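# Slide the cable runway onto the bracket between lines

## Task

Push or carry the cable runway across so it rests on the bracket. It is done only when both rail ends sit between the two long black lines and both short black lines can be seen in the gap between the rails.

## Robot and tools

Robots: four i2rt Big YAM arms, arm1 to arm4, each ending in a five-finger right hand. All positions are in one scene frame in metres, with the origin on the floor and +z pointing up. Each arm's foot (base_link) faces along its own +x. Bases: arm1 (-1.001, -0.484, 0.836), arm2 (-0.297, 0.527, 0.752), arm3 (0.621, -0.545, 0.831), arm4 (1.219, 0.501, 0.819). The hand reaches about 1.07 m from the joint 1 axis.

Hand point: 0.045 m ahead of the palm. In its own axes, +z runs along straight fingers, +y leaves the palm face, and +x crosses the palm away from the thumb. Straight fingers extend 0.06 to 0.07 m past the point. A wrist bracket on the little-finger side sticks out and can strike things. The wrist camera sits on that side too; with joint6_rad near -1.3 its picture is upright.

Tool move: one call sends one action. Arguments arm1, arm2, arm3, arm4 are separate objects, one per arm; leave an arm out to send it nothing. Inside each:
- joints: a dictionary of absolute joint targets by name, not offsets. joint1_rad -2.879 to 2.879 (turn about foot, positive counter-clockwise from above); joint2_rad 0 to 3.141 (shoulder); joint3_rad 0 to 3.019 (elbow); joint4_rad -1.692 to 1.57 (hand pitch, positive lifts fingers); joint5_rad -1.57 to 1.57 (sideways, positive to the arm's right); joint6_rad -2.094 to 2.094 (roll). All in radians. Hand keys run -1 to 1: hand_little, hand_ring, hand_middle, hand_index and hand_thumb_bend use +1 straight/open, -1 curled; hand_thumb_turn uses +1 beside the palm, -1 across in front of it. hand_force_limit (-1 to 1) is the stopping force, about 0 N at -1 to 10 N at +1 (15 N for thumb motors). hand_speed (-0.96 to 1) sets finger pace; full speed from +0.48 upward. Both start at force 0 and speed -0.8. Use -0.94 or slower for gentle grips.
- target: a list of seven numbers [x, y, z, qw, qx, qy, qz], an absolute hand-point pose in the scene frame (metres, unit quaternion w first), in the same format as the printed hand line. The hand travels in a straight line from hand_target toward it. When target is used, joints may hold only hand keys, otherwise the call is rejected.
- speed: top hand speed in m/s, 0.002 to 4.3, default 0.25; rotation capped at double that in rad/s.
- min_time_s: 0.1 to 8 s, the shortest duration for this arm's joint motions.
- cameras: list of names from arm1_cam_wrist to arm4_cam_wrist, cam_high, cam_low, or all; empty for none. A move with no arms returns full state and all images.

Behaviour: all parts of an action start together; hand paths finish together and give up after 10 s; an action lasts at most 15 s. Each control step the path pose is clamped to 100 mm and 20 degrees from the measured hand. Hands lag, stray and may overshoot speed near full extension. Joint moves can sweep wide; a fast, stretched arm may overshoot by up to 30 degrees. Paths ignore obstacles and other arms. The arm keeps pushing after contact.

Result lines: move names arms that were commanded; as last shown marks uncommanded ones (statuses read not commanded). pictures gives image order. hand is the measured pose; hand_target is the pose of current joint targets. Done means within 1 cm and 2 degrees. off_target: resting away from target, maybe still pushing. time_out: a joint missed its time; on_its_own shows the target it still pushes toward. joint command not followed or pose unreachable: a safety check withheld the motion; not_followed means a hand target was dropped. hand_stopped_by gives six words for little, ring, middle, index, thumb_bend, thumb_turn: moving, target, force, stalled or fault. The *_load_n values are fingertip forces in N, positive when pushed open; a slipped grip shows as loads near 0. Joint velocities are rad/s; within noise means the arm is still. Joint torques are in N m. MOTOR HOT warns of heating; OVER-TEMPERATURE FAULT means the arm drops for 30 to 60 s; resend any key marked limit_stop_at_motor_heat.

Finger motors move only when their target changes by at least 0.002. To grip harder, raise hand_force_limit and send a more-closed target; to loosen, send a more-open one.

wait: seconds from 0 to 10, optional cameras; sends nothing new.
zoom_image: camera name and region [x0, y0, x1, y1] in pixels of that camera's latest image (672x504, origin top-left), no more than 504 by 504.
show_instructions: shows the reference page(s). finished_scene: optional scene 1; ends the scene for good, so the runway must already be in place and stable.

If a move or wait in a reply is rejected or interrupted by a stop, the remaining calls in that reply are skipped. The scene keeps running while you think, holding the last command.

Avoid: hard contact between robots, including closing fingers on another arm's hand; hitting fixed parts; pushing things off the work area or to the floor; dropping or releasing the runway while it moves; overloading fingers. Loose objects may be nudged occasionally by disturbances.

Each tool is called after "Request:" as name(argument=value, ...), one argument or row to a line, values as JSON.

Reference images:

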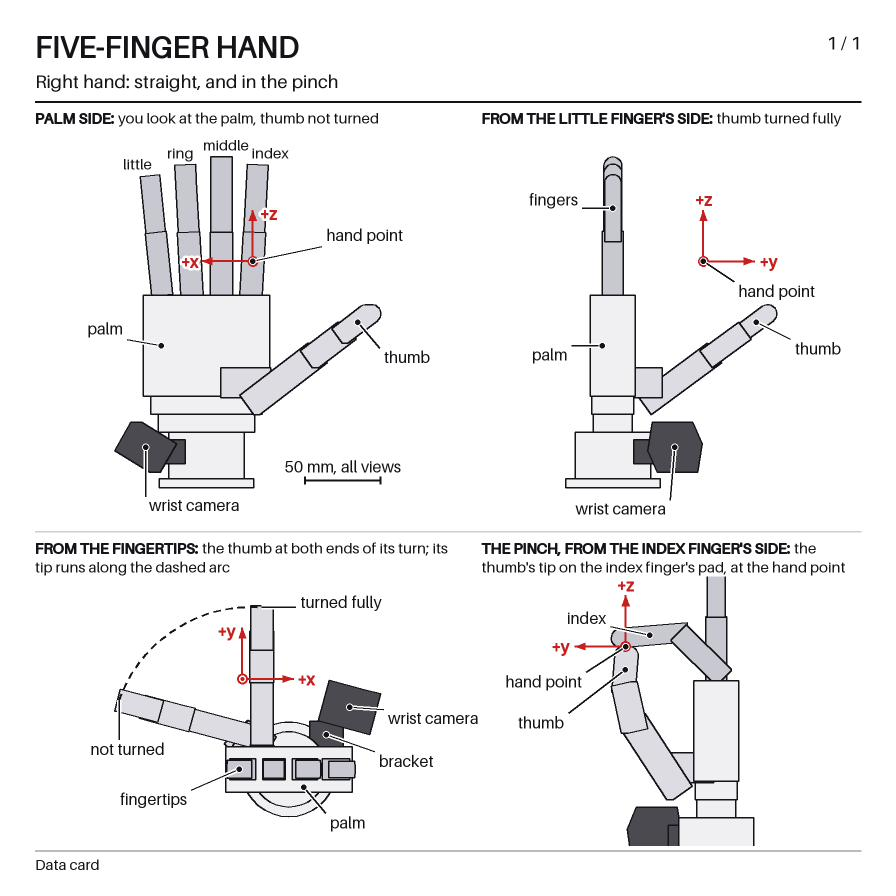

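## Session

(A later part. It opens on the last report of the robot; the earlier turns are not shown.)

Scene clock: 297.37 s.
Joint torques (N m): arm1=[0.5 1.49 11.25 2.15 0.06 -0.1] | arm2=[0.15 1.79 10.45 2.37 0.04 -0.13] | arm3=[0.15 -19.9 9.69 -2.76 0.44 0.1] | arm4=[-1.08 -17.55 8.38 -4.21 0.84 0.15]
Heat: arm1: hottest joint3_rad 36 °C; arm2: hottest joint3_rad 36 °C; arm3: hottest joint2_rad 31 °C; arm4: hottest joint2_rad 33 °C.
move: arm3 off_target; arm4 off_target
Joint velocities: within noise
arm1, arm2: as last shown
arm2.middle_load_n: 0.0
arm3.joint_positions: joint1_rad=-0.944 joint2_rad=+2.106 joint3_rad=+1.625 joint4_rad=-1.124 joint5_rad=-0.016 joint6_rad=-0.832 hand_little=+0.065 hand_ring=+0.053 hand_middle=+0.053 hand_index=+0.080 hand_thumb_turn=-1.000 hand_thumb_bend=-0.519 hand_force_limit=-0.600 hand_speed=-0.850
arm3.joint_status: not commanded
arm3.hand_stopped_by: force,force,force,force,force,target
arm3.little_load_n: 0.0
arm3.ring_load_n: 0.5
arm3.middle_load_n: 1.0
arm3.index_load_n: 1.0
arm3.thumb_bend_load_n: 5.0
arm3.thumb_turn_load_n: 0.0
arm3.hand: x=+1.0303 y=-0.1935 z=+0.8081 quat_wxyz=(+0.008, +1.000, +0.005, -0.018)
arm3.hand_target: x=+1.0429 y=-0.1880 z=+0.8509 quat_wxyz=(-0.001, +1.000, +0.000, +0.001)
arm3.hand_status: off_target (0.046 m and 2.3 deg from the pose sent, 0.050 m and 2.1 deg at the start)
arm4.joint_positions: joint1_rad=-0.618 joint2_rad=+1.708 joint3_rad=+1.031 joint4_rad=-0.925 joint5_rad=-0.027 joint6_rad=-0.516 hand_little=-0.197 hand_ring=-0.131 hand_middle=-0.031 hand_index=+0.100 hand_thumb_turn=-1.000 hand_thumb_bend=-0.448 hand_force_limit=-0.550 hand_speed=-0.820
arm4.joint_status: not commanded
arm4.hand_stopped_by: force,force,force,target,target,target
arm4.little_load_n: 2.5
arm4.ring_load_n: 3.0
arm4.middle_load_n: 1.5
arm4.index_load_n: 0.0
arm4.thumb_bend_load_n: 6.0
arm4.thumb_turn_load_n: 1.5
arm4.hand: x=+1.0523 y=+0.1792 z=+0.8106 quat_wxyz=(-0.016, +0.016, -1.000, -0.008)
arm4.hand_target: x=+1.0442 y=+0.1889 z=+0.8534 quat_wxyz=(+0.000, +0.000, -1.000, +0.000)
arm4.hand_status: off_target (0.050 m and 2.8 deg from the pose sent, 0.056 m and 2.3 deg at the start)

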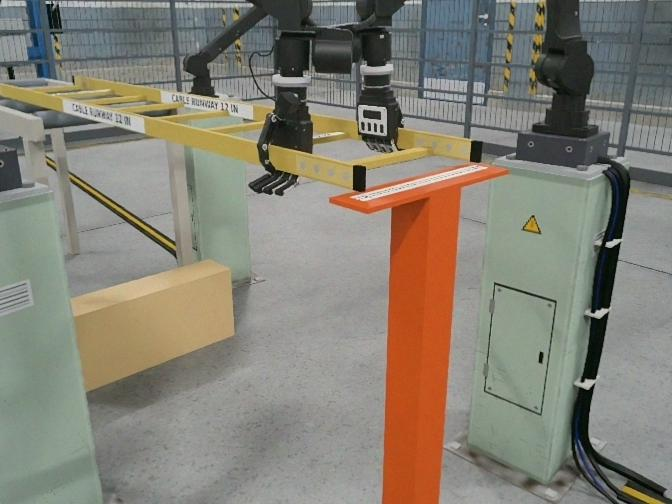

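Request:
move(
  arm3={"target": [1.046, -0.193, 0.845, 0, -1, 0, 0], "speed": 0.03},
  arm4={"target": [1.034, 0.184, 0.849, 0, 0, -1, 0], "speed": 0.03},
  cameras=["cam_low"],
)

Request:
zoom_image(
  camera="cam_low",
  region=[330, 150, 450, 220],
)

Request:
zoom_image(
  camera="cam_low",
  region=[410, 120, 530, 190],
)

Scene clock: 301.07 s.
Joint torques (N m): arm1=[1.03 1.73 11.3 2.35 0.04 -0.11] | arm2=[0.32 1.14 10.36 1.96 0.09 -0.1] | arm3=[-0.56 -19.43 8.64 -1.98 0.44 -0.03] | arm4=[-1.9 -15.44 9.7 -3.52 0.99 0.08]
Heat: arm1: hottest joint3_rad 36 °C; arm2: hottest joint3_rad 36 °C; arm3: hottest joint2_rad 31 °C; arm4: hottest joint2_rad 33 °C.
move: arm3 off_target; arm4 off_target
Joint velocities: within noise
arm1, arm2: as last shown
arm3.joint_positions: joint1_rad=-0.944 joint2_rad=+2.106 joint3_rad=+1.625 joint4_rad=-1.124 joint5_rad=-0.016 joint6_rad=-0.832 hand_little=+0.065 hand_ring=+0.053 hand_middle=+0.053 hand_index=+0.080 hand_thumb_turn=-1.000 hand_thumb_bend=-0.519 hand_force_limit=-0.600 hand_speed=-0.850
arm3.joint_status: not commanded
arm3.hand_stopped_by: force,force,force,force,force,target
arm3.little_load_n: 0.0
arm3.ring_load_n: 0.0
arm3.middle_load_n: 1.0
arm3.index_load_n: 1.5
arm3.thumb_bend_load_n: 5.0
arm3.thumb_turn_load_n: 0.0
arm3.hand: x=+1.0303 y=-0.1935 z=+0.8081 quat_wxyz=(+0.008, +1.000, +0.005, -0.018)
arm3.hand_target: x=+1.0451 y=-0.1937 z=+0.8443 quat_wxyz=(+0.000, +1.000, +0.000, +0.000)
arm3.hand_status: off_target (0.040 m and 2.3 deg from the pose sent, 0.040 m and 2.3 deg at the start)
arm4.joint_positions: joint1_rad=-0.620 joint2_rad=+1.708 joint3_rad=+1.031 joint4_rad=-0.925 joint5_rad=-0.030 joint6_rad=-0.521 hand_little=-0.197 hand_ring=-0.131 hand_middle=-0.031 hand_index=+0.100 hand_thumb_turn=-1.000 hand_thumb_bend=-0.448 hand_force_limit=-0.550 hand_speed=-0.820
arm4.joint_status: not commanded
arm4.hand_stopped_by: force,force,force,target,target,target
arm4.little_load_n: 1.5
arm4.ring_load_n: 2.5
arm4.middle_load_n: 2.0
arm4.index_load_n: 0.5
arm4.thumb_bend_load_n: 5.5
arm4.thumb_turn_load_n: 1.5
arm4.hand: x=+1.0518 y=+0.1794 z=+0.8106 quat_wxyz=(-0.018, +0.017, -1.000, -0.007)
arm4.hand_target: x=+1.0354 y=+0.1843 z=+0.8460 quat_wxyz=(+0.000, +0.000, -1.000, +0.000)
arm4.hand_status: off_target (0.043 m and 3.0 deg from the pose sent, 0.043 m and 2.8 deg at the start)

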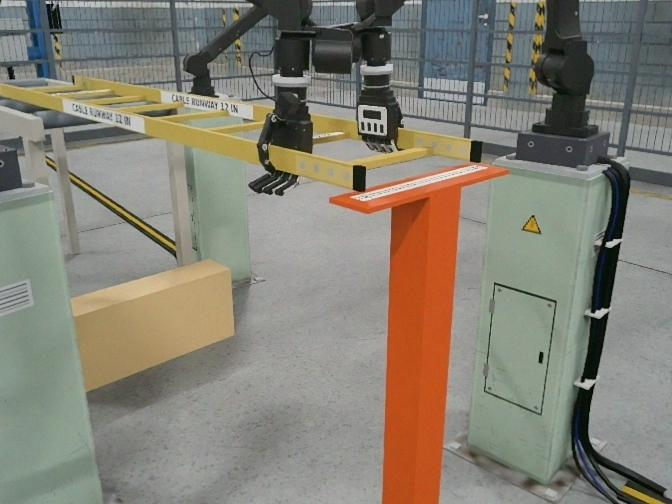

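Scaled by 4.200 from the camera's image (finer frame: 960x720).

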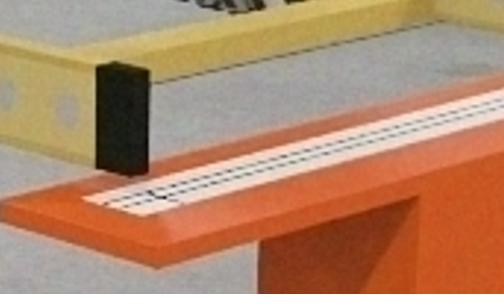

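Scaled by 4.200 from the camera's image (finer frame: 960x720).

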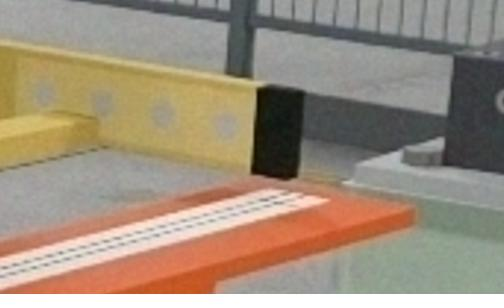

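Request:
move(
  arm3={"target": [1.051, -0.2, 0.845, 0, -1, 0, 0], "speed": 0.03},
  arm4={"target": [1.026, 0.177, 0.847, 0, 0, -1, 0], "speed": 0.03},
  cameras=["cam_low"],
)

Request:
zoom_image(
  camera="cam_low",
  region=[330, 150, 450, 220],
)

Request:
zoom_image(
  camera="cam_low",
  region=[410, 120, 530, 190],
)

Scene clock: 302.83 s.
Joint torques (N m): arm1=[0.79 1.44 11.32 2.19 0.03 -0.11] | arm2=[0.44 1.55 10.56 2.15 -0.05 -0.15] | arm3=[-2.02 -19.72 8.34 -1.89 0.45 -0.15] | arm4=[-2.43 -13.92 12.07 -3.66 1.09 0.03]
Heat: arm1: hottest joint3_rad 36 °C; arm2: hottest joint3_rad 36 °C; arm3: hottest joint2_rad 31 °C; arm4: hottest joint2_rad 33 °C.
move: arm3 off_target; arm4 off_target
Joint velocities: within noise
arm1, arm2: as last shown
arm3.joint_positions: joint1_rad=-0.944 joint2_rad=+2.106 joint3_rad=+1.625 joint4_rad=-1.124 joint5_rad=-0.016 joint6_rad=-0.832 hand_little=+0.065 hand_ring=+0.053 hand_middle=+0.053 hand_index=+0.080 hand_thumb_turn=-1.000 hand_thumb_bend=-0.519 hand_force_limit=-0.600 hand_speed=-0.850
arm3.joint_status: not commanded
arm3.hand_stopped_by: force,force,force,force,force,target
arm3.little_load_n: 0.0
arm3.ring_load_n: 0.0
arm3.middle_load_n: 1.0
arm3.index_load_n: 1.5
arm3.thumb_bend_load_n: 5.0
arm3.thumb_turn_load_n: 0.0
arm3.hand: x=+1.0302 y=-0.1934 z=+0.8081 quat_wxyz=(+0.008, +1.000, +0.005, -0.018)
arm3.hand_target: x=+1.0499 y=-0.2006 z=+0.8442 quat_wxyz=(+0.000, +1.000, +0.000, +0.001)
arm3.hand_status: off_target (0.043 m and 2.3 deg from the pose sent, 0.043 m and 2.3 deg at the start)
arm4.joint_positions: joint1_rad=-0.623 joint2_rad=+1.710 joint3_rad=+1.031 joint4_rad=-0.925 joint5_rad=-0.033 joint6_rad=-0.524 hand_little=-0.197 hand_ring=-0.131 hand_middle=-0.031 hand_index=+0.100 hand_thumb_turn=-1.000 hand_thumb_bend=-0.448 hand_force_limit=-0.550 hand_speed=-0.820
arm4.joint_status: not commanded
arm4.hand_stopped_by: force,force,force,target,target,target
arm4.little_load_n: 1.5
arm4.ring_load_n: 2.5
arm4.middle_load_n: 2.0
arm4.index_load_n: 0.5
arm4.thumb_bend_load_n: 5.5
arm4.thumb_turn_load_n: 1.5
arm4.hand: x=+1.0514 y=+0.1797 z=+0.8102 quat_wxyz=(-0.020, +0.017, -1.000, -0.006)
arm4.hand_target: x=+1.0276 y=+0.1780 z=+0.8449 quat_wxyz=(+0.000, +0.000, -1.000, +0.000)
arm4.hand_status: off_target (0.045 m and 3.1 deg from the pose sent, 0.045 m and 3.0 deg at the start)

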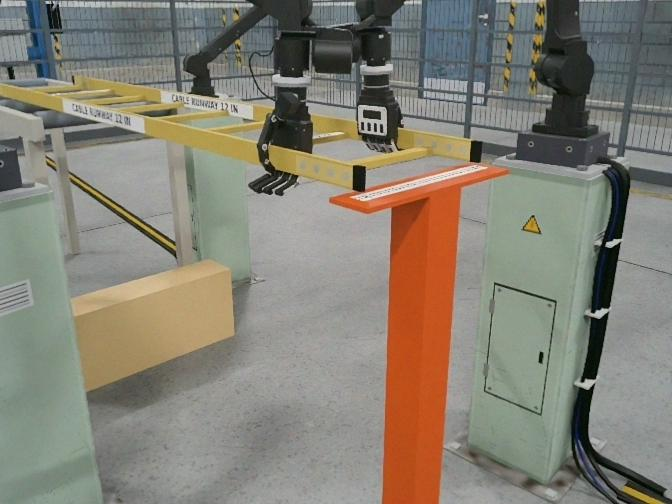

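Scaled by 4.200 from the camera's image (finer frame: 960x720).

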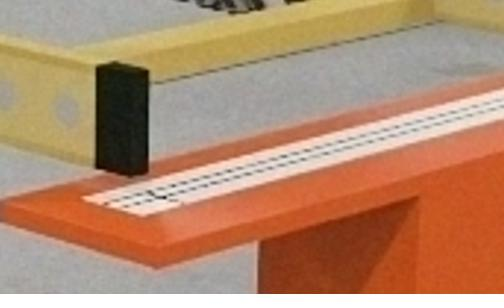

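Scaled by 4.200 from the camera's image (finer frame: 960x720).

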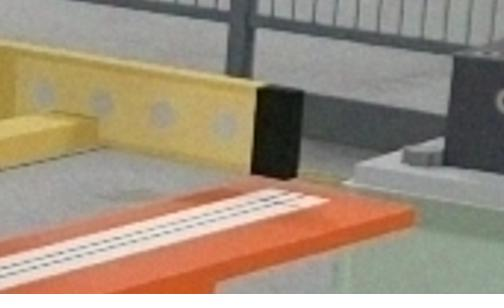

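Request:
move(
  arm3={"target": [1.056, -0.207, 0.844, 0, -1, 0, 0], "speed": 0.03},
  arm4={"target": [1.021, 0.17, 0.847, 0, 0, -1, 0], "speed": 0.03},
  cameras=["cam_low"],
)

Request:
zoom_image(
  camera="cam_low",
  region=[330, 150, 450, 220],
)

Request:
zoom_image(
  camera="cam_low",
  region=[410, 120, 530, 190],
)

Scene clock: 304.77 s.
Joint torques (N m): arm1=[0.97 1.73 11.19 2.3 0.02 -0.1] | arm2=[0.56 0.85 10.58 2.03 0.01 -0.17] | arm3=[-2.73 -19.55 8.02 -1.76 0.55 -0.31] | arm4=[-2.43 -13.33 13.33 -3.4 1.1 0.01]
Heat: arm1: hottest joint3_rad 36 °C; arm2: hottest joint3_rad 36 °C; arm3: hottest joint2_rad 31 °C; arm4: hottest joint2_rad 33 °C.
move: arm3 off_target; arm4 off_target
Joint velocities: within noise
arm1.joint_positions: joint1_rad=-0.179 joint2_rad=+0.616 joint3_rad=+1.343 joint4_rad=-1.162 joint5_rad=+0.207 joint6_rad=-0.998 hand_little=+1.000 hand_ring=+1.000 hand_middle=+1.000 hand_index=+1.000 hand_thumb_turn=+1.000 hand_thumb_bend=+1.000 hand_force_limit=+0.000 hand_speed=-0.800
arm1.joint_status: not commanded
arm1.hand_stopped_by: target,target,target,target,target,target
arm1.little_load_n: 0.0
arm1.ring_load_n: 0.0
arm1.middle_load_n: 0.0
arm1.index_load_n: 0.0
arm1.thumb_bend_load_n: 0.0
arm1.thumb_turn_load_n: -0.5
arm1.hand: x=-0.8576 y=-0.2730 z=+1.3336 quat_wxyz=(-0.370, +0.808, +0.230, +0.397)
arm1.hand_target: x=-0.8580 y=-0.2742 z=+1.3434 quat_wxyz=(-0.378, +0.803, +0.227, +0.402)
arm1.hand_status: not commanded
arm2.joint_positions: joint1_rad=-0.281 joint2_rad=+0.626 joint3_rad=+1.356 joint4_rad=-1.179 joint5_rad=+0.124 joint6_rad=-1.343 hand_little=+1.000 hand_ring=+1.000 hand_middle=+1.000 hand_index=+1.000 hand_thumb_turn=+1.000 hand_thumb_bend=+1.000 hand_force_limit=+0.000 hand_speed=-0.800
arm2.joint_status: not commanded
arm2.hand_stopped_by: target,target,target,target,target,target
arm2.little_load_n: 0.0
arm2.ring_load_n: 0.0
arm2.middle_load_n: 0.0
arm2.index_load_n: 0.0
arm2.thumb_bend_load_n: 0.0
arm2.thumb_turn_load_n: 0.0
arm2.hand: x=-0.4598 y=+0.3157 z=+1.2610 quat_wxyz=(+0.436, +0.366, -0.763, +0.306)
arm2.hand_target: x=-0.4591 y=+0.3172 z=+1.2702 quat_wxyz=(+0.442, +0.363, -0.758, +0.312)
arm2.hand_status: not commanded
arm3.joint_positions: joint1_rad=-0.944 joint2_rad=+2.106 joint3_rad=+1.625 joint4_rad=-1.125 joint5_rad=-0.018 joint6_rad=-0.834 hand_little=+0.065 hand_ring=+0.053 hand_middle=+0.053 hand_index=+0.080 hand_thumb_turn=-1.000 hand_thumb_bend=-0.519 hand_force_limit=-0.600 hand_speed=-0.850
arm3.joint_status: not commanded
arm3.hand_stopped_by: force,force,force,force,force,target
arm3.little_load_n: 0.0
arm3.ring_load_n: 0.0
arm3.middle_load_n: 1.0
arm3.index_load_n: 1.5
arm3.thumb_bend_load_n: 5.0
arm3.thumb_turn_load_n: 0.0
arm3.hand: x=+1.0298 y=-0.1934 z=+0.8082 quat_wxyz=(+0.007, +1.000, +0.006, -0.019)
arm3.hand_target: x=+1.0546 y=-0.2075 z=+0.8431 quat_wxyz=(+0.001, +1.000, +0.000, +0.001)
arm3.hand_status: off_target (0.046 m and 2.5 deg from the pose sent, 0.046 m and 2.3 deg at the start)
arm4.joint_positions: joint1_rad=-0.624 joint2_rad=+1.718 joint3_rad=+1.041 joint4_rad=-0.938 joint5_rad=-0.033 joint6_rad=-0.524 hand_little=-0.197 hand_ring=-0.131 hand_middle=-0.031 hand_index=+0.100 hand_thumb_turn=-1.000 hand_thumb_bend=-0.448 hand_force_limit=-0.550 hand_speed=-0.820
arm4.joint_status: not commanded
arm4.hand_stopped_by: force,force,force,target,target,target
arm4.little_load_n: 0.5
arm4.ring_load_n: 2.0
arm4.middle_load_n: 2.0
arm4.index_load_n: 1.0
arm4.thumb_bend_load_n: 5.5
arm4.thumb_turn_load_n: 1.5
arm4.hand: x=+1.0507 y=+0.1797 z=+0.8106 quat_wxyz=(-0.022, +0.017, -1.000, -0.011)
arm4.hand_target: x=+1.0227 y=+0.1716 z=+0.8455 quat_wxyz=(+0.001, +0.000, -1.000, +0.000)
arm4.hand_status: off_target (0.048 m and 3.4 deg from the pose sent, 0.049 m and 3.1 deg at the start)

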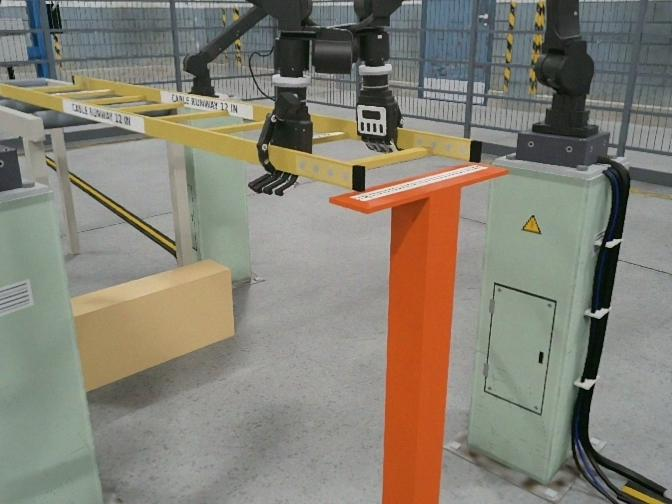

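Scaled by 4.200 from the camera's image (finer frame: 960x720).

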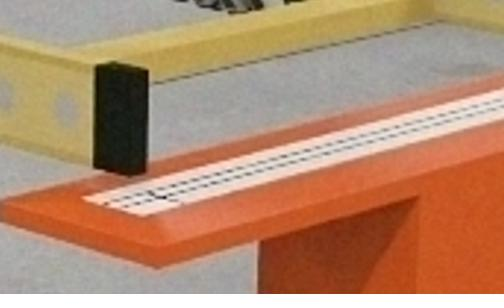

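Scaled by 4.200 from the camera's image (finer frame: 960x720).

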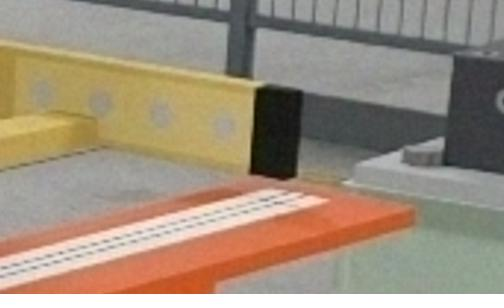

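Request:
move(
  arm3={"target": [1.06, -0.211, 0.844, 0, -1, 0, 0], "speed": 0.03},
  arm4={"target": [1.017, 0.167, 0.847, 0, 0, -1, 0], "speed": 0.03},
  cameras=["cam_low"],
)

Request:
zoom_image(
  camera="cam_low",
  region=[330, 150, 450, 220],
)

Request:
zoom_image(
  camera="cam_low",
  region=[410, 120, 530, 190],
)

Scene clock: 308.97 s.
Joint torques (N m): arm1=[0.85 1.61 11.22 2.3 0.03 -0.11] | arm2=[0.5 0.97 10.55 2.1 0.02 -0.08] | arm3=[-3.14 -19.84 7.94 -1.63 0.72 -0.35] | arm4=[-2.49 -13.33 13.67 -3.08 1.12 -0.03]
Heat: arm1: hottest joint3_rad 36 °C; arm2: hottest joint3_rad 36 °C; arm3: hottest joint2_rad 31 °C; arm4: hottest joint3_rad 34 °C.
move: arm3 off_target; arm4 off_target
Joint velocities: within noise
arm1, arm2: as last shown
arm1.thumb_turn_load_n: 0.0
arm3.joint_positions: joint1_rad=-0.944 joint2_rad=+2.106 joint3_rad=+1.625 joint4_rad=-1.127 joint5_rad=-0.021 joint6_rad=-0.837 hand_little=+0.065 hand_ring=+0.053 hand_middle=+0.053 hand_index=+0.080 hand_thumb_turn=-1.000 hand_thumb_bend=-0.519 hand_force_limit=-0.600 hand_speed=-0.850
arm3.joint_status: not commanded
arm3.hand_stopped_by: force,force,force,force,force,target
arm3.little_load_n: 0.0
arm3.ring_load_n: 0.0
arm3.middle_load_n: 0.5
arm3.index_load_n: 2.0
arm3.thumb_bend_load_n: 5.0
arm3.thumb_turn_load_n: 0.5
arm3.hand: x=+1.0292 y=-0.1935 z=+0.8081 quat_wxyz=(+0.007, +1.000, +0.008, -0.021)
arm3.hand_target: x=+1.0582 y=-0.2116 z=+0.8429 quat_wxyz=(+0.001, +1.000, +0.000, +0.001)
arm3.hand_status: off_target (0.050 m and 2.7 deg from the pose sent, 0.050 m and 2.5 deg at the start)
arm4.joint_positions: joint1_rad=-0.626 joint2_rad=+1.726 joint3_rad=+1.051 joint4_rad=-0.950 joint5_rad=-0.033 joint6_rad=-0.524 hand_little=-0.197 hand_ring=-0.131 hand_middle=-0.031 hand_index=+0.100 hand_thumb_turn=-1.000 hand_thumb_bend=-0.448 hand_force_limit=-0.550 hand_speed=-0.820
arm4.joint_status: not commanded
arm4.hand_stopped_by: force,force,force,target,target,target
arm4.little_load_n: 0.5
arm4.ring_load_n: 2.0
arm4.middle_load_n: 2.0
arm4.index_load_n: 0.5
arm4.thumb_bend_load_n: 6.0
arm4.thumb_turn_load_n: 1.5
arm4.hand: x=+1.0496 y=+0.1793 z=+0.8111 quat_wxyz=(-0.025, +0.016, -0.999, -0.015)
arm4.hand_target: x=+1.0188 y=+0.1688 z=+0.8459 quat_wxyz=(+0.001, +0.000, -1.000, +0.000)
arm4.hand_status: off_target (0.050 m and 3.8 deg from the pose sent, 0.051 m and 3.4 deg at the start)

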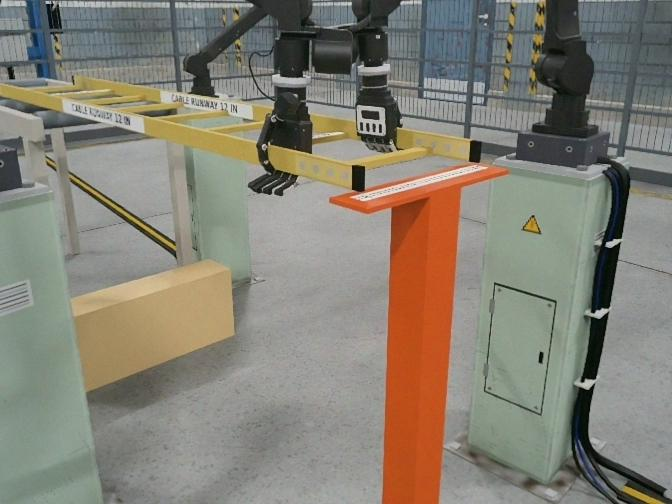

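Scaled by 4.200 from the camera's image (finer frame: 960x720).

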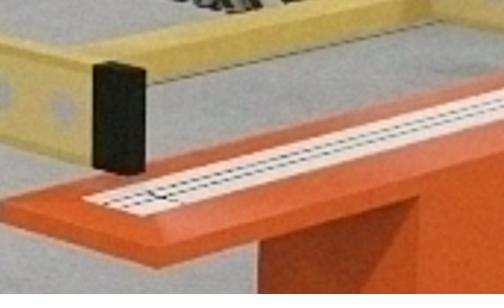

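Scaled by 4.200 from the camera's image (finer frame: 960x720).

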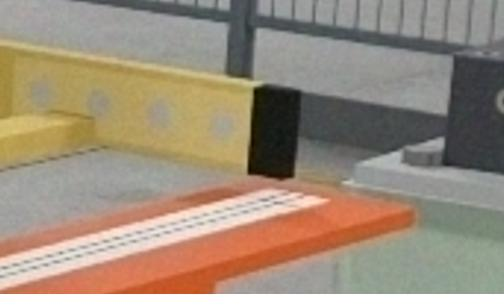

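Request:
move(
  arm3={"target": [1.061, -0.217, 0.844, 0, -1, 0, 0], "speed": 0.03},
  arm4={"target": [1.008, 0.161, 0.849, 0, 0, -1, 0], "speed": 0.03},
  cameras=["cam_low"],
)

Request:
zoom_image(
  camera="cam_low",
  region=[330, 150, 450, 220],
)

Request:
zoom_image(
  camera="cam_low",
  region=[410, 120, 530, 190],
)

Scene clock: 312.57 s.
Joint torques (N m): arm1=[0.73 1.49 11.19 2.15 0.06 -0.11] | arm2=[0.32 1.55 10.69 1.89 0.02 -0.11] | arm3=[-3.72 -20.25 7.15 -1.17 0.91 -0.39] | arm4=[-2.84 -13.45 14.54 -2.62 1.25 -0.11]
Heat: arm1: hottest joint3_rad 36 °C; arm2: hottest joint3_rad 36 °C; arm3: hottest joint2_rad 31 °C; arm4: hottest joint3_rad 34 °C.
move: arm3 off_target; arm4 off_target
Joint velocities: within noise
arm1, arm2: as last shown
arm3.joint_positions: joint1_rad=-0.944 joint2_rad=+2.106 joint3_rad=+1.624 joint4_rad=-1.131 joint5_rad=-0.026 joint6_rad=-0.840 hand_little=+0.065 hand_ring=+0.053 hand_middle=+0.053 hand_index=+0.080 hand_thumb_turn=-1.000 hand_thumb_bend=-0.519 hand_force_limit=-0.600 hand_speed=-0.850
arm3.joint_status: not commanded
arm3.hand_stopped_by: force,force,force,force,force,target
arm3.little_load_n: 0.0
arm3.ring_load_n: 0.0
arm3.middle_load_n: 0.5
arm3.index_load_n: 2.5
arm3.thumb_bend_load_n: 5.0
arm3.thumb_turn_load_n: 1.0
arm3.hand: x=+1.0277 y=-0.1938 z=+0.8080 quat_wxyz=(+0.006, +1.000, +0.009, -0.025)
arm3.hand_target: x=+1.0587 y=-0.2174 z=+0.8426 quat_wxyz=(+0.001, +1.000, -0.001, +0.000)
arm3.hand_status: off_target (0.054 m and 3.1 deg from the pose sent, 0.053 m and 2.7 deg at the start)
arm4.joint_positions: joint1_rad=-0.632 joint2_rad=+1.742 joint3_rad=+1.071 joint4_rad=-0.976 joint5_rad=-0.036 joint6_rad=-0.525 hand_little=-0.197 hand_ring=-0.131 hand_middle=-0.031 hand_index=+0.100 hand_thumb_turn=-1.000 hand_thumb_bend=-0.448 hand_force_limit=-0.550 hand_speed=-0.820
arm4.joint_status: not commanded
arm4.hand_stopped_by: force,force,force,target,target,target
arm4.little_load_n: 0.0
arm4.ring_load_n: 1.5
arm4.middle_load_n: 2.5
arm4.index_load_n: 1.0
arm4.thumb_bend_load_n: 6.0
arm4.thumb_turn_load_n: 2.0
arm4.hand: x=+1.0474 y=+0.1790 z=+0.8120 quat_wxyz=(-0.031, +0.013, -0.999, -0.024)
arm4.hand_target: x=+1.0102 y=+0.1636 z=+0.8485 quat_wxyz=(+0.001, -0.001, -1.000, +0.000)
arm4.hand_status: off_target (0.057 m and 4.7 deg from the pose sent, 0.059 m and 3.8 deg at the start)

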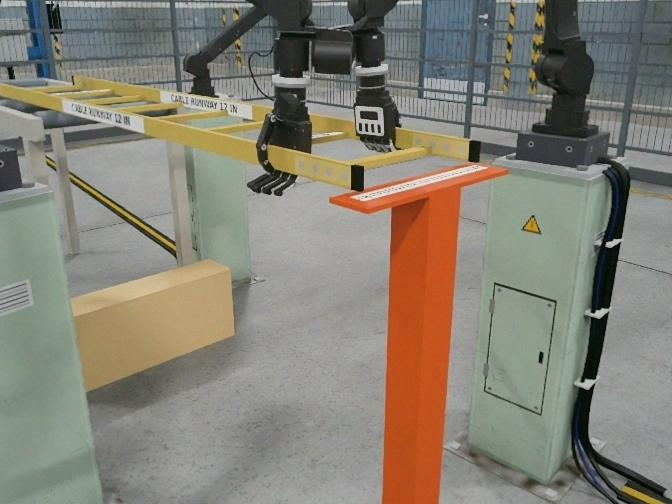

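Scaled by 4.200 from the camera's image (finer frame: 960x720).

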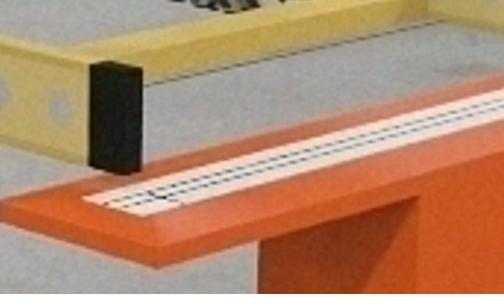

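Scaled by 4.200 from the camera's image (finer frame: 960x720).

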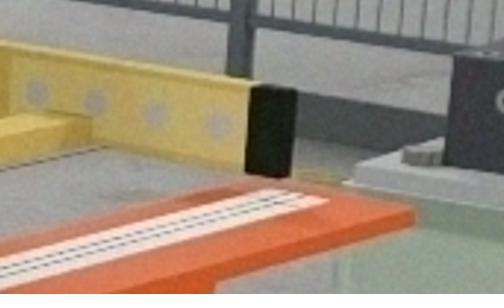

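Request:
move(
  arm3={"target": [1.069, -0.223, 0.844, 0, -1, 0, 0], "speed": 0.03},
  cameras=["cam_low"],
)

Request:
zoom_image(
  camera="cam_low",
  region=[330, 150, 450, 220],
)

Request:
zoom_image(
  camera="cam_low",
  region=[410, 120, 530, 190],
)

Scene clock: 315.10 s.
Joint torques (N m): arm1=[0.97 1.49 11.26 2.24 0.04 -0.09] | arm2=[1.03 1.2 10.73 2.02 -0.02 -0.12] | arm3=[-4.95 -20.01 7.62 -1.32 1 -0.51] | arm4=[-2.78 -13.45 14.52 -2.59 1.25 -0.11]
Heat: arm1: hottest joint3_rad 37 °C; arm2: hottest joint3_rad 36 °C; arm3: hottest joint2_rad 31 °C; arm4: hottest joint3_rad 34 °C.
move: arm3 off_target
Joint velocities: within noise
arm1, arm2, arm4: as last shown
arm3.joint_positions: joint1_rad=-0.944 joint2_rad=+2.106 joint3_rad=+1.624 joint4_rad=-1.131 joint5_rad=-0.028 joint6_rad=-0.847 hand_little=+0.065 hand_ring=+0.053 hand_middle=+0.053 hand_index=+0.080 hand_thumb_turn=-1.000 hand_thumb_bend=-0.519 hand_force_limit=-0.600 hand_speed=-0.850
arm3.joint_status: not commanded
arm3.hand_stopped_by: force,force,force,force,force,target
arm3.little_load_n: 0.0
arm3.ring_load_n: 0.0
arm3.middle_load_n: 0.5
arm3.index_load_n: 2.5
arm3.thumb_bend_load_n: 5.0
arm3.thumb_turn_load_n: 1.0
arm3.hand: x=+1.0278 y=-0.1939 z=+0.8079 quat_wxyz=(+0.006, +1.000, +0.013, -0.025)
arm3.hand_target: x=+1.0658 y=-0.2235 z=+0.8426 quat_wxyz=(+0.001, +1.000, -0.001, +0.000)
arm3.hand_status: off_target (0.062 m and 3.3 deg from the pose sent, 0.062 m and 3.1 deg at the start)
arm4.thumb_bend_load_n: 6.5
arm4.hand_target: x=+1.0102 y=+0.1635 z=+0.8485 quat_wxyz=(+0.001, -0.001, -1.000, +0.000)

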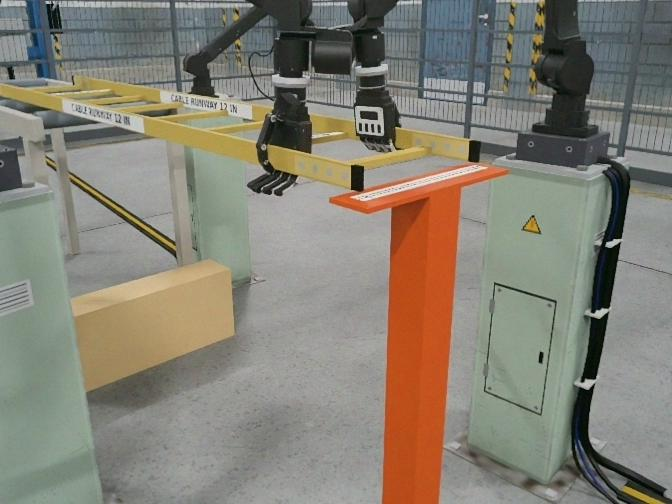

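Scaled by 4.200 from the camera's image (finer frame: 960x720).

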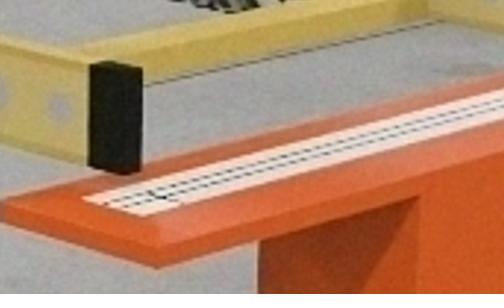

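Scaled by 4.200 from the camera's image (finer frame: 960x720).

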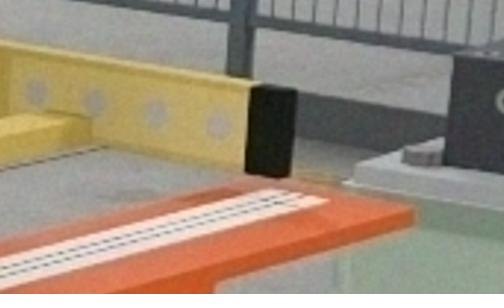

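Request:
wait(
  seconds=0,
  cameras=["arm1_cam_wrist", "arm2_cam_wrist", "cam_high"],
)

Request:
zoom_image(
  camera="arm1_cam_wrist",
  region=[220, 120, 560, 440],
)

Request:
zoom_image(
  camera="arm2_cam_wrist",
  region=[160, 130, 480, 380],
)

Request:
zoom_image(
  camera="cam_high",
  region=[60, 280, 350, 504],
)

Scene clock: 318.10 s.
Joint torques (N m): arm1=[0.85 1.32 11.25 2.24 0.04 -0.11] | arm2=[0.67 0.91 10.43 2.17 0.03 -0.14] | arm3=[-4.95 -19.78 7.61 -1.33 0.99 -0.5] | arm4=[-2.9 -13.51 14.5 -2.59 1.26 -0.11]
Heat: arm1: hottest joint3_rad 37 °C; arm2: hottest joint3_rad 36 °C; arm3: hottest joint2_rad 31 °C; arm4: hottest joint3_rad 35 °C.
Joint velocities: within noise
arm1.joint_positions: joint1_rad=-0.179 joint2_rad=+0.616 joint3_rad=+1.343 joint4_rad=-1.162 joint5_rad=+0.207 joint6_rad=-0.998 hand_little=+1.000 hand_ring=+1.000 hand_middle=+1.000 hand_index=+1.000 hand_thumb_turn=+1.000 hand_thumb_bend=+1.000 hand_force_limit=+0.000 hand_speed=-0.800
arm1.joint_status: not commanded
arm1.hand_stopped_by: target,target,target,target,target,target
arm1.little_load_n: 0.0
arm1.ring_load_n: 0.0
arm1.middle_load_n: 0.0
arm1.index_load_n: 0.0
arm1.thumb_bend_load_n: 0.0
arm1.thumb_turn_load_n: 0.0
arm1.hand: x=-0.8576 y=-0.2730 z=+1.3336 quat_wxyz=(-0.370, +0.808, +0.230, +0.397)
arm1.hand_target: x=-0.8580 y=-0.2742 z=+1.3434 quat_wxyz=(-0.378, +0.803, +0.227, +0.402)
arm1.hand_status: not commanded
arm2.joint_positions: joint1_rad=-0.281 joint2_rad=+0.626 joint3_rad=+1.356 joint4_rad=-1.179 joint5_rad=+0.124 joint6_rad=-1.343 hand_little=+1.000 hand_ring=+1.000 hand_middle=+1.000 hand_index=+1.000 hand_thumb_turn=+1.000 hand_thumb_bend=+1.000 hand_force_limit=+0.000 hand_speed=-0.800
arm2.joint_status: not commanded
arm2.hand_stopped_by: target,target,target,target,target,target
arm2.little_load_n: 0.0
arm2.ring_load_n: 0.0
arm2.middle_load_n: 0.0
arm2.index_load_n: 0.0
arm2.thumb_bend_load_n: 0.0
arm2.thumb_turn_load_n: 0.0
arm2.hand: x=-0.4598 y=+0.3157 z=+1.2610 quat_wxyz=(+0.436, +0.366, -0.763, +0.306)
arm2.hand_target: x=-0.4591 y=+0.3172 z=+1.2702 quat_wxyz=(+0.442, +0.363, -0.758, +0.312)
arm2.hand_status: not commanded
arm3.joint_positions: joint1_rad=-0.944 joint2_rad=+2.106 joint3_rad=+1.624 joint4_rad=-1.131 joint5_rad=-0.028 joint6_rad=-0.847 hand_little=+0.065 hand_ring=+0.053 hand_middle=+0.053 hand_index=+0.080 hand_thumb_turn=-1.000 hand_thumb_bend=-0.519 hand_force_limit=-0.600 hand_speed=-0.850
arm3.joint_status: not commanded
arm3.hand_stopped_by: force,force,force,force,force,target
arm3.little_load_n: 0.0
arm3.ring_load_n: 0.0
arm3.middle_load_n: 0.5
arm3.index_load_n: 2.5
arm3.thumb_bend_load_n: 5.0
arm3.thumb_turn_load_n: 1.0
arm3.hand: x=+1.0278 y=-0.1939 z=+0.8079 quat_wxyz=(+0.006, +1.000, +0.013, -0.025)
arm3.hand_target: x=+1.0658 y=-0.2235 z=+0.8426 quat_wxyz=(+0.001, +1.000, -0.001, +0.000)
arm3.hand_status: off_target (0.062 m and 3.3 deg from the pose sent, 0.062 m and 3.1 deg at the start)
arm4.joint_positions: joint1_rad=-0.632 joint2_rad=+1.742 joint3_rad=+1.071 joint4_rad=-0.976 joint5_rad=-0.036 joint6_rad=-0.525 hand_little=-0.197 hand_ring=-0.131 hand_middle=-0.031 hand_index=+0.100 hand_thumb_turn=-1.000 hand_thumb_bend=-0.448 hand_force_limit=-0.550 hand_speed=-0.820
arm4.joint_status: not commanded
arm4.hand_stopped_by: force,force,force,target,target,target
arm4.little_load_n: 0.0
arm4.ring_load_n: 1.5
arm4.middle_load_n: 2.0
arm4.index_load_n: 1.0
arm4.thumb_bend_load_n: 6.5
arm4.thumb_turn_load_n: 2.0
arm4.hand: x=+1.0474 y=+0.1790 z=+0.8120 quat_wxyz=(-0.031, +0.013, -0.999, -0.024)
arm4.hand_target: x=+1.0102 y=+0.1635 z=+0.8485 quat_wxyz=(+0.001, -0.001, -1.000, +0.000)
arm4.hand_status: not commanded

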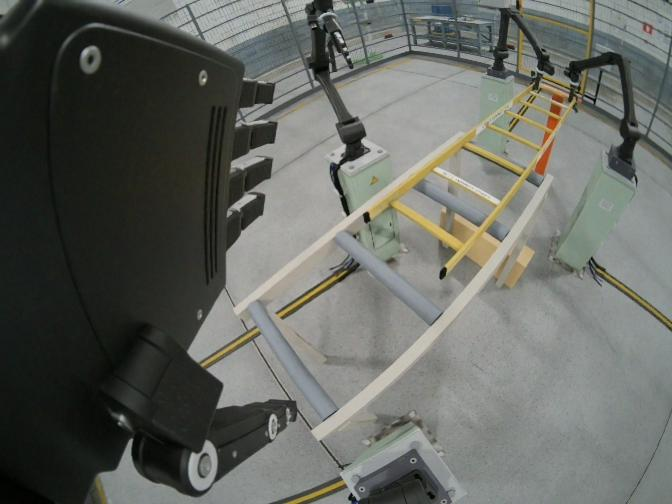

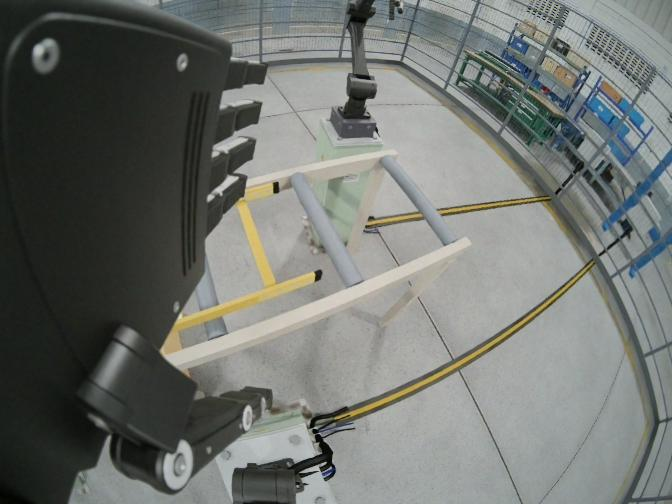

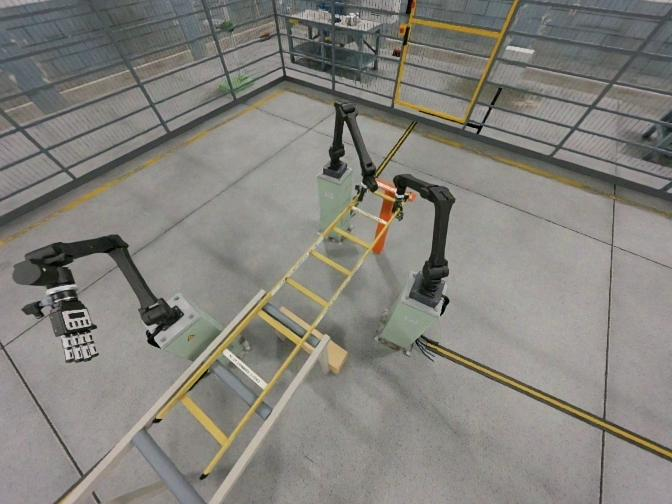

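Scaled by 1.482 from the camera's image (finer frame: 960x720).

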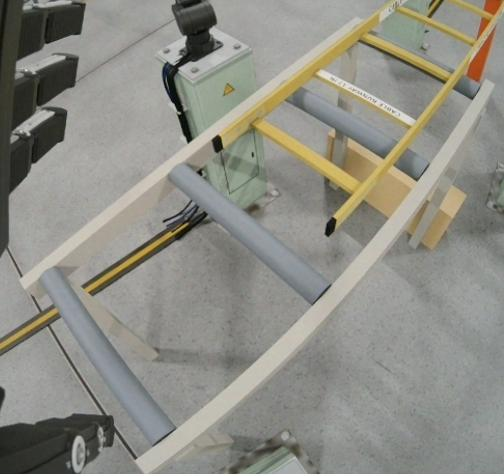

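Scaled by 1.575 from the camera's image (finer frame: 960x720).

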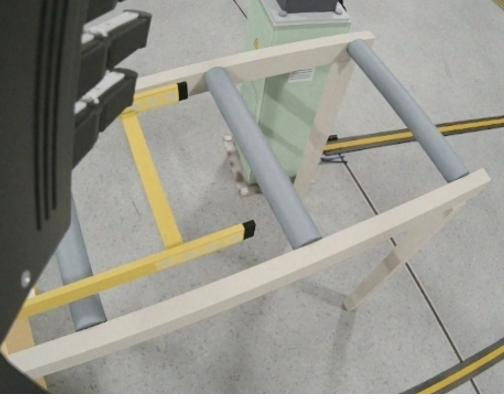

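Scaled by 1.738 from the camera's image (finer frame: 960x720).

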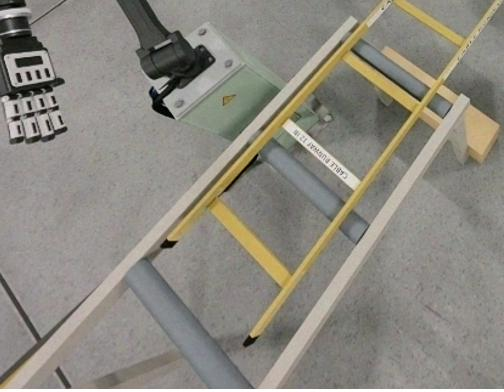

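Request:
move(
  arm3={"target": [1.067, -0.226, 0.83, 0, -1, 0, 0], "speed": 0.03},
  arm4={"target": [1.01, 0.161, 0.836, 0, 0, -1, 0], "speed": 0.03},
  cameras=["cam_low"],
)

Request:
zoom_image(
  camera="cam_low",
  region=[330, 150, 450, 220],
)

Request:
zoom_image(
  camera="cam_low",
  region=[410, 120, 530, 190],
)

Scene clock: 324.90 s.
Joint torques (N m): arm1=[0.91 1.73 11.19 2.25 0.04 -0.11] | arm2=[0.73 1.61 10.52 2.17 -0.04 -0.15] | arm3=[-5.36 -19.43 6.65 -0.53 1.05 -0.5] | arm4=[-2.55 -12.98 13.14 -1.39 1.25 -0.08]
Heat: arm1: hottest joint3_rad 37 °C; arm2: hottest joint3_rad 36 °C; arm3: hottest joint3_rad 32 °C; arm4: hottest joint3_rad 35 °C.
move: arm3 off_target; arm4 off_target
Joint velocities: within noise
arm1, arm2: as last shown
arm1.ring_load_n: -0.5
arm3.joint_positions: joint1_rad=-0.944 joint2_rad=+2.107 joint3_rad=+1.614 joint4_rad=-1.116 joint5_rad=-0.029 joint6_rad=-0.848 hand_little=+0.065 hand_ring=+0.053 hand_middle=+0.053 hand_index=+0.080 hand_thumb_turn=-1.000 hand_thumb_bend=-0.519 hand_force_limit=-0.600 hand_speed=-0.850
arm3.joint_status: not commanded
arm3.hand_stopped_by: force,force,force,force,force,target
arm3.little_load_n: 0.0
arm3.ring_load_n: 0.5
arm3.middle_load_n: 0.5
arm3.index_load_n: 2.5
arm3.thumb_bend_load_n: 5.0
arm3.thumb_turn_load_n: 0.5
arm3.hand: x=+1.0275 y=-0.1941 z=+0.8039 quat_wxyz=(+0.004, +1.000, +0.013, -0.024)
arm3.hand_target: x=+1.0640 y=-0.2262 z=+0.8291 quat_wxyz=(+0.002, +1.000, -0.001, +0.000)
arm3.hand_status: off_target (0.057 m and 3.1 deg from the pose sent, 0.055 m and 3.3 deg at the start)
arm4.joint_positions: joint1_rad=-0.632 joint2_rad=+1.753 joint3_rad=+1.072 joint4_rad=-0.972 joint5_rad=-0.036 joint6_rad=-0.525 hand_little=-0.197 hand_ring=-0.131 hand_middle=-0.031 hand_index=+0.100 hand_thumb_turn=-1.000 hand_thumb_bend=-0.448 hand_force_limit=-0.550 hand_speed=-0.820
arm4.joint_status: not commanded
arm4.hand_stopped_by: force,force,force,target,target,target
arm4.little_load_n: 0.0
arm4.ring_load_n: 1.0
arm4.middle_load_n: 2.0
arm4.index_load_n: 1.5
arm4.thumb_bend_load_n: 6.0
arm4.thumb_turn_load_n: 2.0
arm4.hand: x=+1.0474 y=+0.1790 z=+0.8083 quat_wxyz=(-0.033, +0.013, -0.999, -0.027)
arm4.hand_target: x=+1.0117 y=+0.1630 z=+0.8363 quat_wxyz=(+0.001, -0.001, -1.000, -0.001)
arm4.hand_status: off_target (0.050 m and 5.0 deg from the pose sent, 0.048 m and 4.8 deg at the start)

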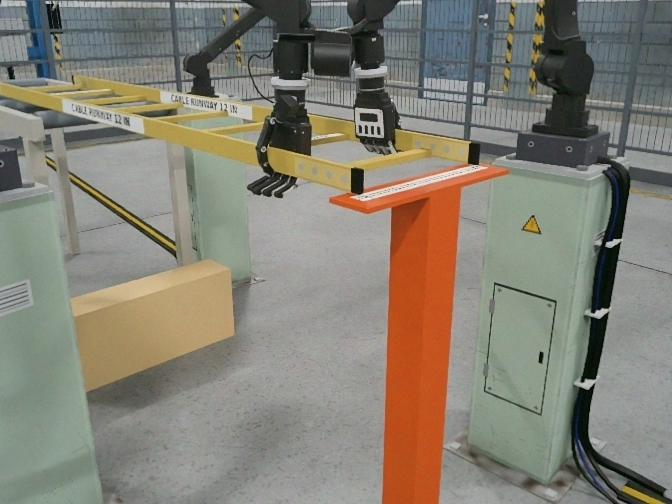

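Scaled by 4.200 from the camera's image (finer frame: 960x720).

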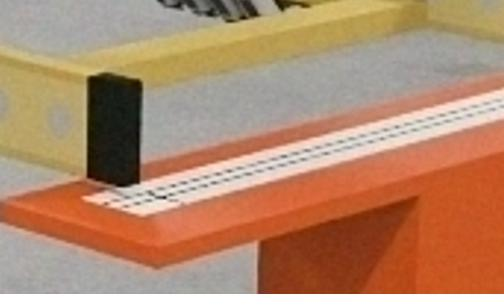

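Scaled by 4.200 from the camera's image (finer frame: 960x720).

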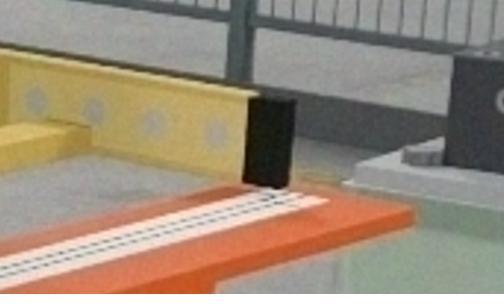

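Request:
move(
  arm3={"target": [1.067, -0.228, 0.819, 0, -1, 0, 0], "speed": 0.03},
  arm4={"target": [1.01, 0.159, 0.825, 0, 0, -1, 0], "speed": 0.03},
  cameras=["cam_low"],
)

Request:
zoom_image(
  camera="cam_low",
  region=[330, 150, 450, 220],
)

Request:
zoom_image(
  camera="cam_low",
  region=[410, 120, 530, 190],
)

Scene clock: 326.90 s.
Joint torques (N m): arm1=[1.03 1.61 11.23 2.19 0.03 -0.11] | arm2=[0.62 2.08 10.66 1.87 -0.02 -0.14] | arm3=[-5.07 -18.37 6.15 -0.1 1.12 -0.53] | arm4=[-2.43 -12.16 12.7 -0.58 1.17 -0.07]
Heat: arm1: hottest joint3_rad 37 °C; arm2: hottest joint3_rad 36 °C; arm3: hottest joint3_rad 32 °C; arm4: hottest joint3_rad 35 °C.
move: arm3 off_target; arm4 off_target
Joint velocities: within noise
arm1, arm2: as last shown
arm1.ring_load_n: 0.0
arm3.joint_positions: joint1_rad=-0.944 joint2_rad=+2.107 joint3_rad=+1.604 joint4_rad=-1.101 joint5_rad=-0.031 joint6_rad=-0.850 hand_little=+0.065 hand_ring=+0.053 hand_middle=+0.053 hand_index=+0.080 hand_thumb_turn=-1.000 hand_thumb_bend=-0.519 hand_force_limit=-0.600 hand_speed=-0.850
arm3.joint_status: not commanded
arm3.hand_stopped_by: force,force,force,force,force,target
arm3.little_load_n: 0.0
arm3.ring_load_n: 0.0
arm3.middle_load_n: 0.5
arm3.index_load_n: 2.0
arm3.thumb_bend_load_n: 5.5
arm3.thumb_turn_load_n: 1.0
arm3.hand: x=+1.0271 y=-0.1943 z=+0.8001 quat_wxyz=(+0.001, +1.000, +0.014, -0.023)
arm3.hand_target: x=+1.0640 y=-0.2281 z=+0.8185 quat_wxyz=(+0.001, +1.000, -0.001, +0.000)
arm3.hand_status: off_target (0.056 m and 3.1 deg from the pose sent, 0.054 m and 3.1 deg at the start)
arm4.joint_positions: joint1_rad=-0.633 joint2_rad=+1.761 joint3_rad=+1.072 joint4_rad=-0.966 joint5_rad=-0.034 joint6_rad=-0.525 hand_little=-0.197 hand_ring=-0.131 hand_middle=-0.031 hand_index=+0.100 hand_thumb_turn=-1.000 hand_thumb_bend=-0.448 hand_force_limit=-0.550 hand_speed=-0.820
arm4.joint_status: not commanded
arm4.hand_stopped_by: force,force,force,target,target,target
arm4.little_load_n: 0.0
arm4.ring_load_n: 1.0
arm4.middle_load_n: 2.0
arm4.index_load_n: 1.0
arm4.thumb_bend_load_n: 6.0
arm4.thumb_turn_load_n: 2.0
arm4.hand: x=+1.0467 y=+0.1788 z=+0.8050 quat_wxyz=(-0.032, +0.012, -0.999, -0.028)
arm4.hand_target: x=+1.0113 y=+0.1609 z=+0.8260 quat_wxyz=(+0.001, -0.001, -1.000, -0.001)
arm4.hand_status: off_target (0.046 m and 5.1 deg from the pose sent, 0.046 m and 5.1 deg at the start)

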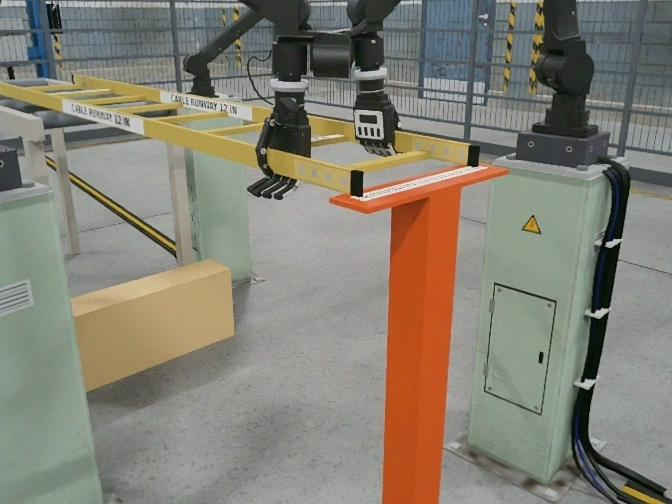

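Scaled by 4.200 from the camera's image (finer frame: 960x720).

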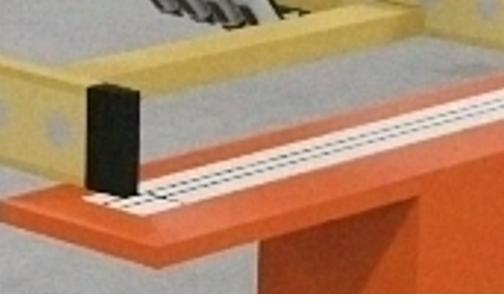

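Scaled by 4.200 from the camera's image (finer frame: 960x720).

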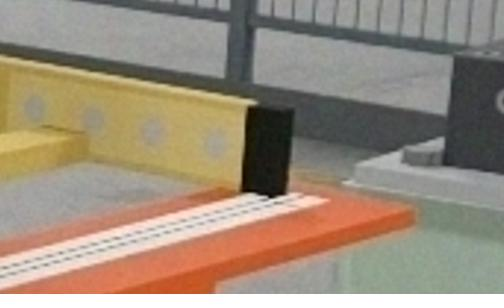

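Request:
move(
  arm3={"target": [1.069, -0.229, 0.81, 0, -1, 0, 0], "speed": 0.03},
  arm4={"target": [1.02, 0.161, 0.815, 0, 0, -1, 0], "speed": 0.03},
  cameras=["cam_low"],
)

Request:
zoom_image(
  camera="cam_low",
  region=[330, 150, 450, 220],
)

Request:
zoom_image(
  camera="cam_low",
  region=[410, 120, 530, 190],
)

Scene clock: 329.23 s.
Joint torques (N m): arm1=[0.62 1.85 11.33 2.24 0.04 -0.11] | arm2=[0.44 0.85 10.61 2.24 0.03 -0.12] | arm3=[-4.72 -17.44 6.17 -0.43 1.06 -0.43] | arm4=[-1.14 -11.99 10.28 0.42 1.11 0.04]
Heat: arm1: hottest joint3_rad 37 °C; arm2: hottest joint3_rad 36 °C; arm3: hottest joint2_rad 31 °C; arm4: hottest joint3_rad 35 °C.
move: arm3 off_target; arm4 off_target
Joint velocities: within noise
arm1, arm2: as last shown
arm3.joint_positions: joint1_rad=-0.954 joint2_rad=+2.107 joint3_rad=+1.602 joint4_rad=-1.078 joint5_rad=-0.031 joint6_rad=-0.863 hand_little=+0.065 hand_ring=+0.053 hand_middle=+0.053 hand_index=+0.080 hand_thumb_turn=-1.000 hand_thumb_bend=-0.520 hand_force_limit=-0.600 hand_speed=-0.850
arm3.joint_status: not commanded
arm3.hand_stopped_by: force,force,force,force,force,target
arm3.little_load_n: 0.0
arm3.ring_load_n: 0.0
arm3.middle_load_n: 0.5
arm3.index_load_n: 1.5
arm3.thumb_bend_load_n: 0.0
arm3.thumb_turn_load_n: 0.0
arm3.hand: x=+1.0350 y=-0.1951 z=+0.7979 quat_wxyz=(-0.006, +1.000, +0.015, -0.015)
arm3.hand_target: x=+1.0664 y=-0.2289 z=+0.8097 quat_wxyz=(+0.001, +1.000, +0.000, +0.000)
arm3.hand_status: off_target (0.049 m and 2.6 deg from the pose sent, 0.055 m and 3.1 deg at the start)
arm4.joint_positions: joint1_rad=-0.633 joint2_rad=+1.761 joint3_rad=+1.072 joint4_rad=-0.957 joint5_rad=-0.033 joint6_rad=-0.520 hand_little=-0.197 hand_ring=-0.131 hand_middle=-0.031 hand_index=+0.100 hand_thumb_turn=-1.000 hand_thumb_bend=-0.448 hand_force_limit=-0.550 hand_speed=-0.820
arm4.joint_status: not commanded
arm4.hand_stopped_by: force,force,force,target,target,target
arm4.little_load_n: 0.0
arm4.ring_load_n: 1.0
arm4.middle_load_n: 1.5
arm4.index_load_n: 0.5
arm4.thumb_bend_load_n: 6.5
arm4.thumb_turn_load_n: 2.0
arm4.hand: x=+1.0458 y=+0.1766 z=+0.8042 quat_wxyz=(-0.030, +0.010, -0.999, -0.024)
arm4.hand_target: x=+1.0205 y=+0.1618 z=+0.8160 quat_wxyz=(+0.000, -0.001, -1.000, +0.000)
arm4.hand_status: off_target (0.032 m and 4.5 deg from the pose sent, 0.034 m and 5.1 deg at the start)

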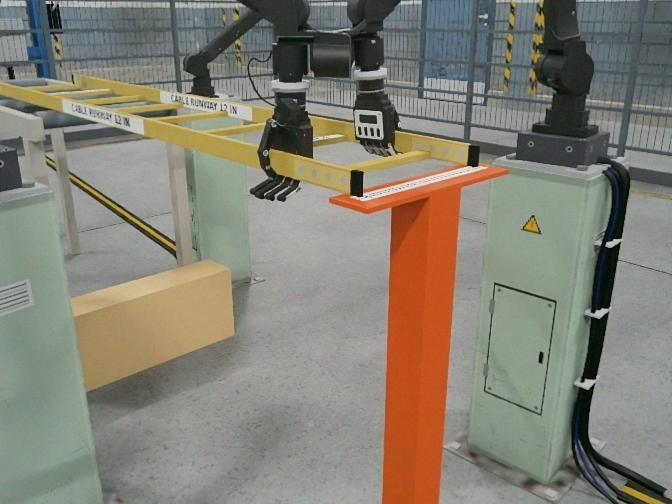

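Scaled by 4.200 from the camera's image (finer frame: 960x720).

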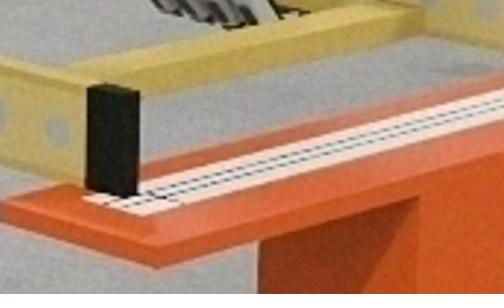

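Scaled by 4.200 from the camera's image (finer frame: 960x720).

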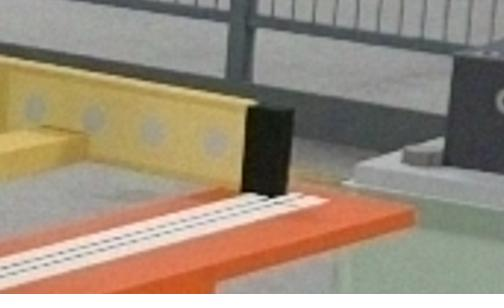

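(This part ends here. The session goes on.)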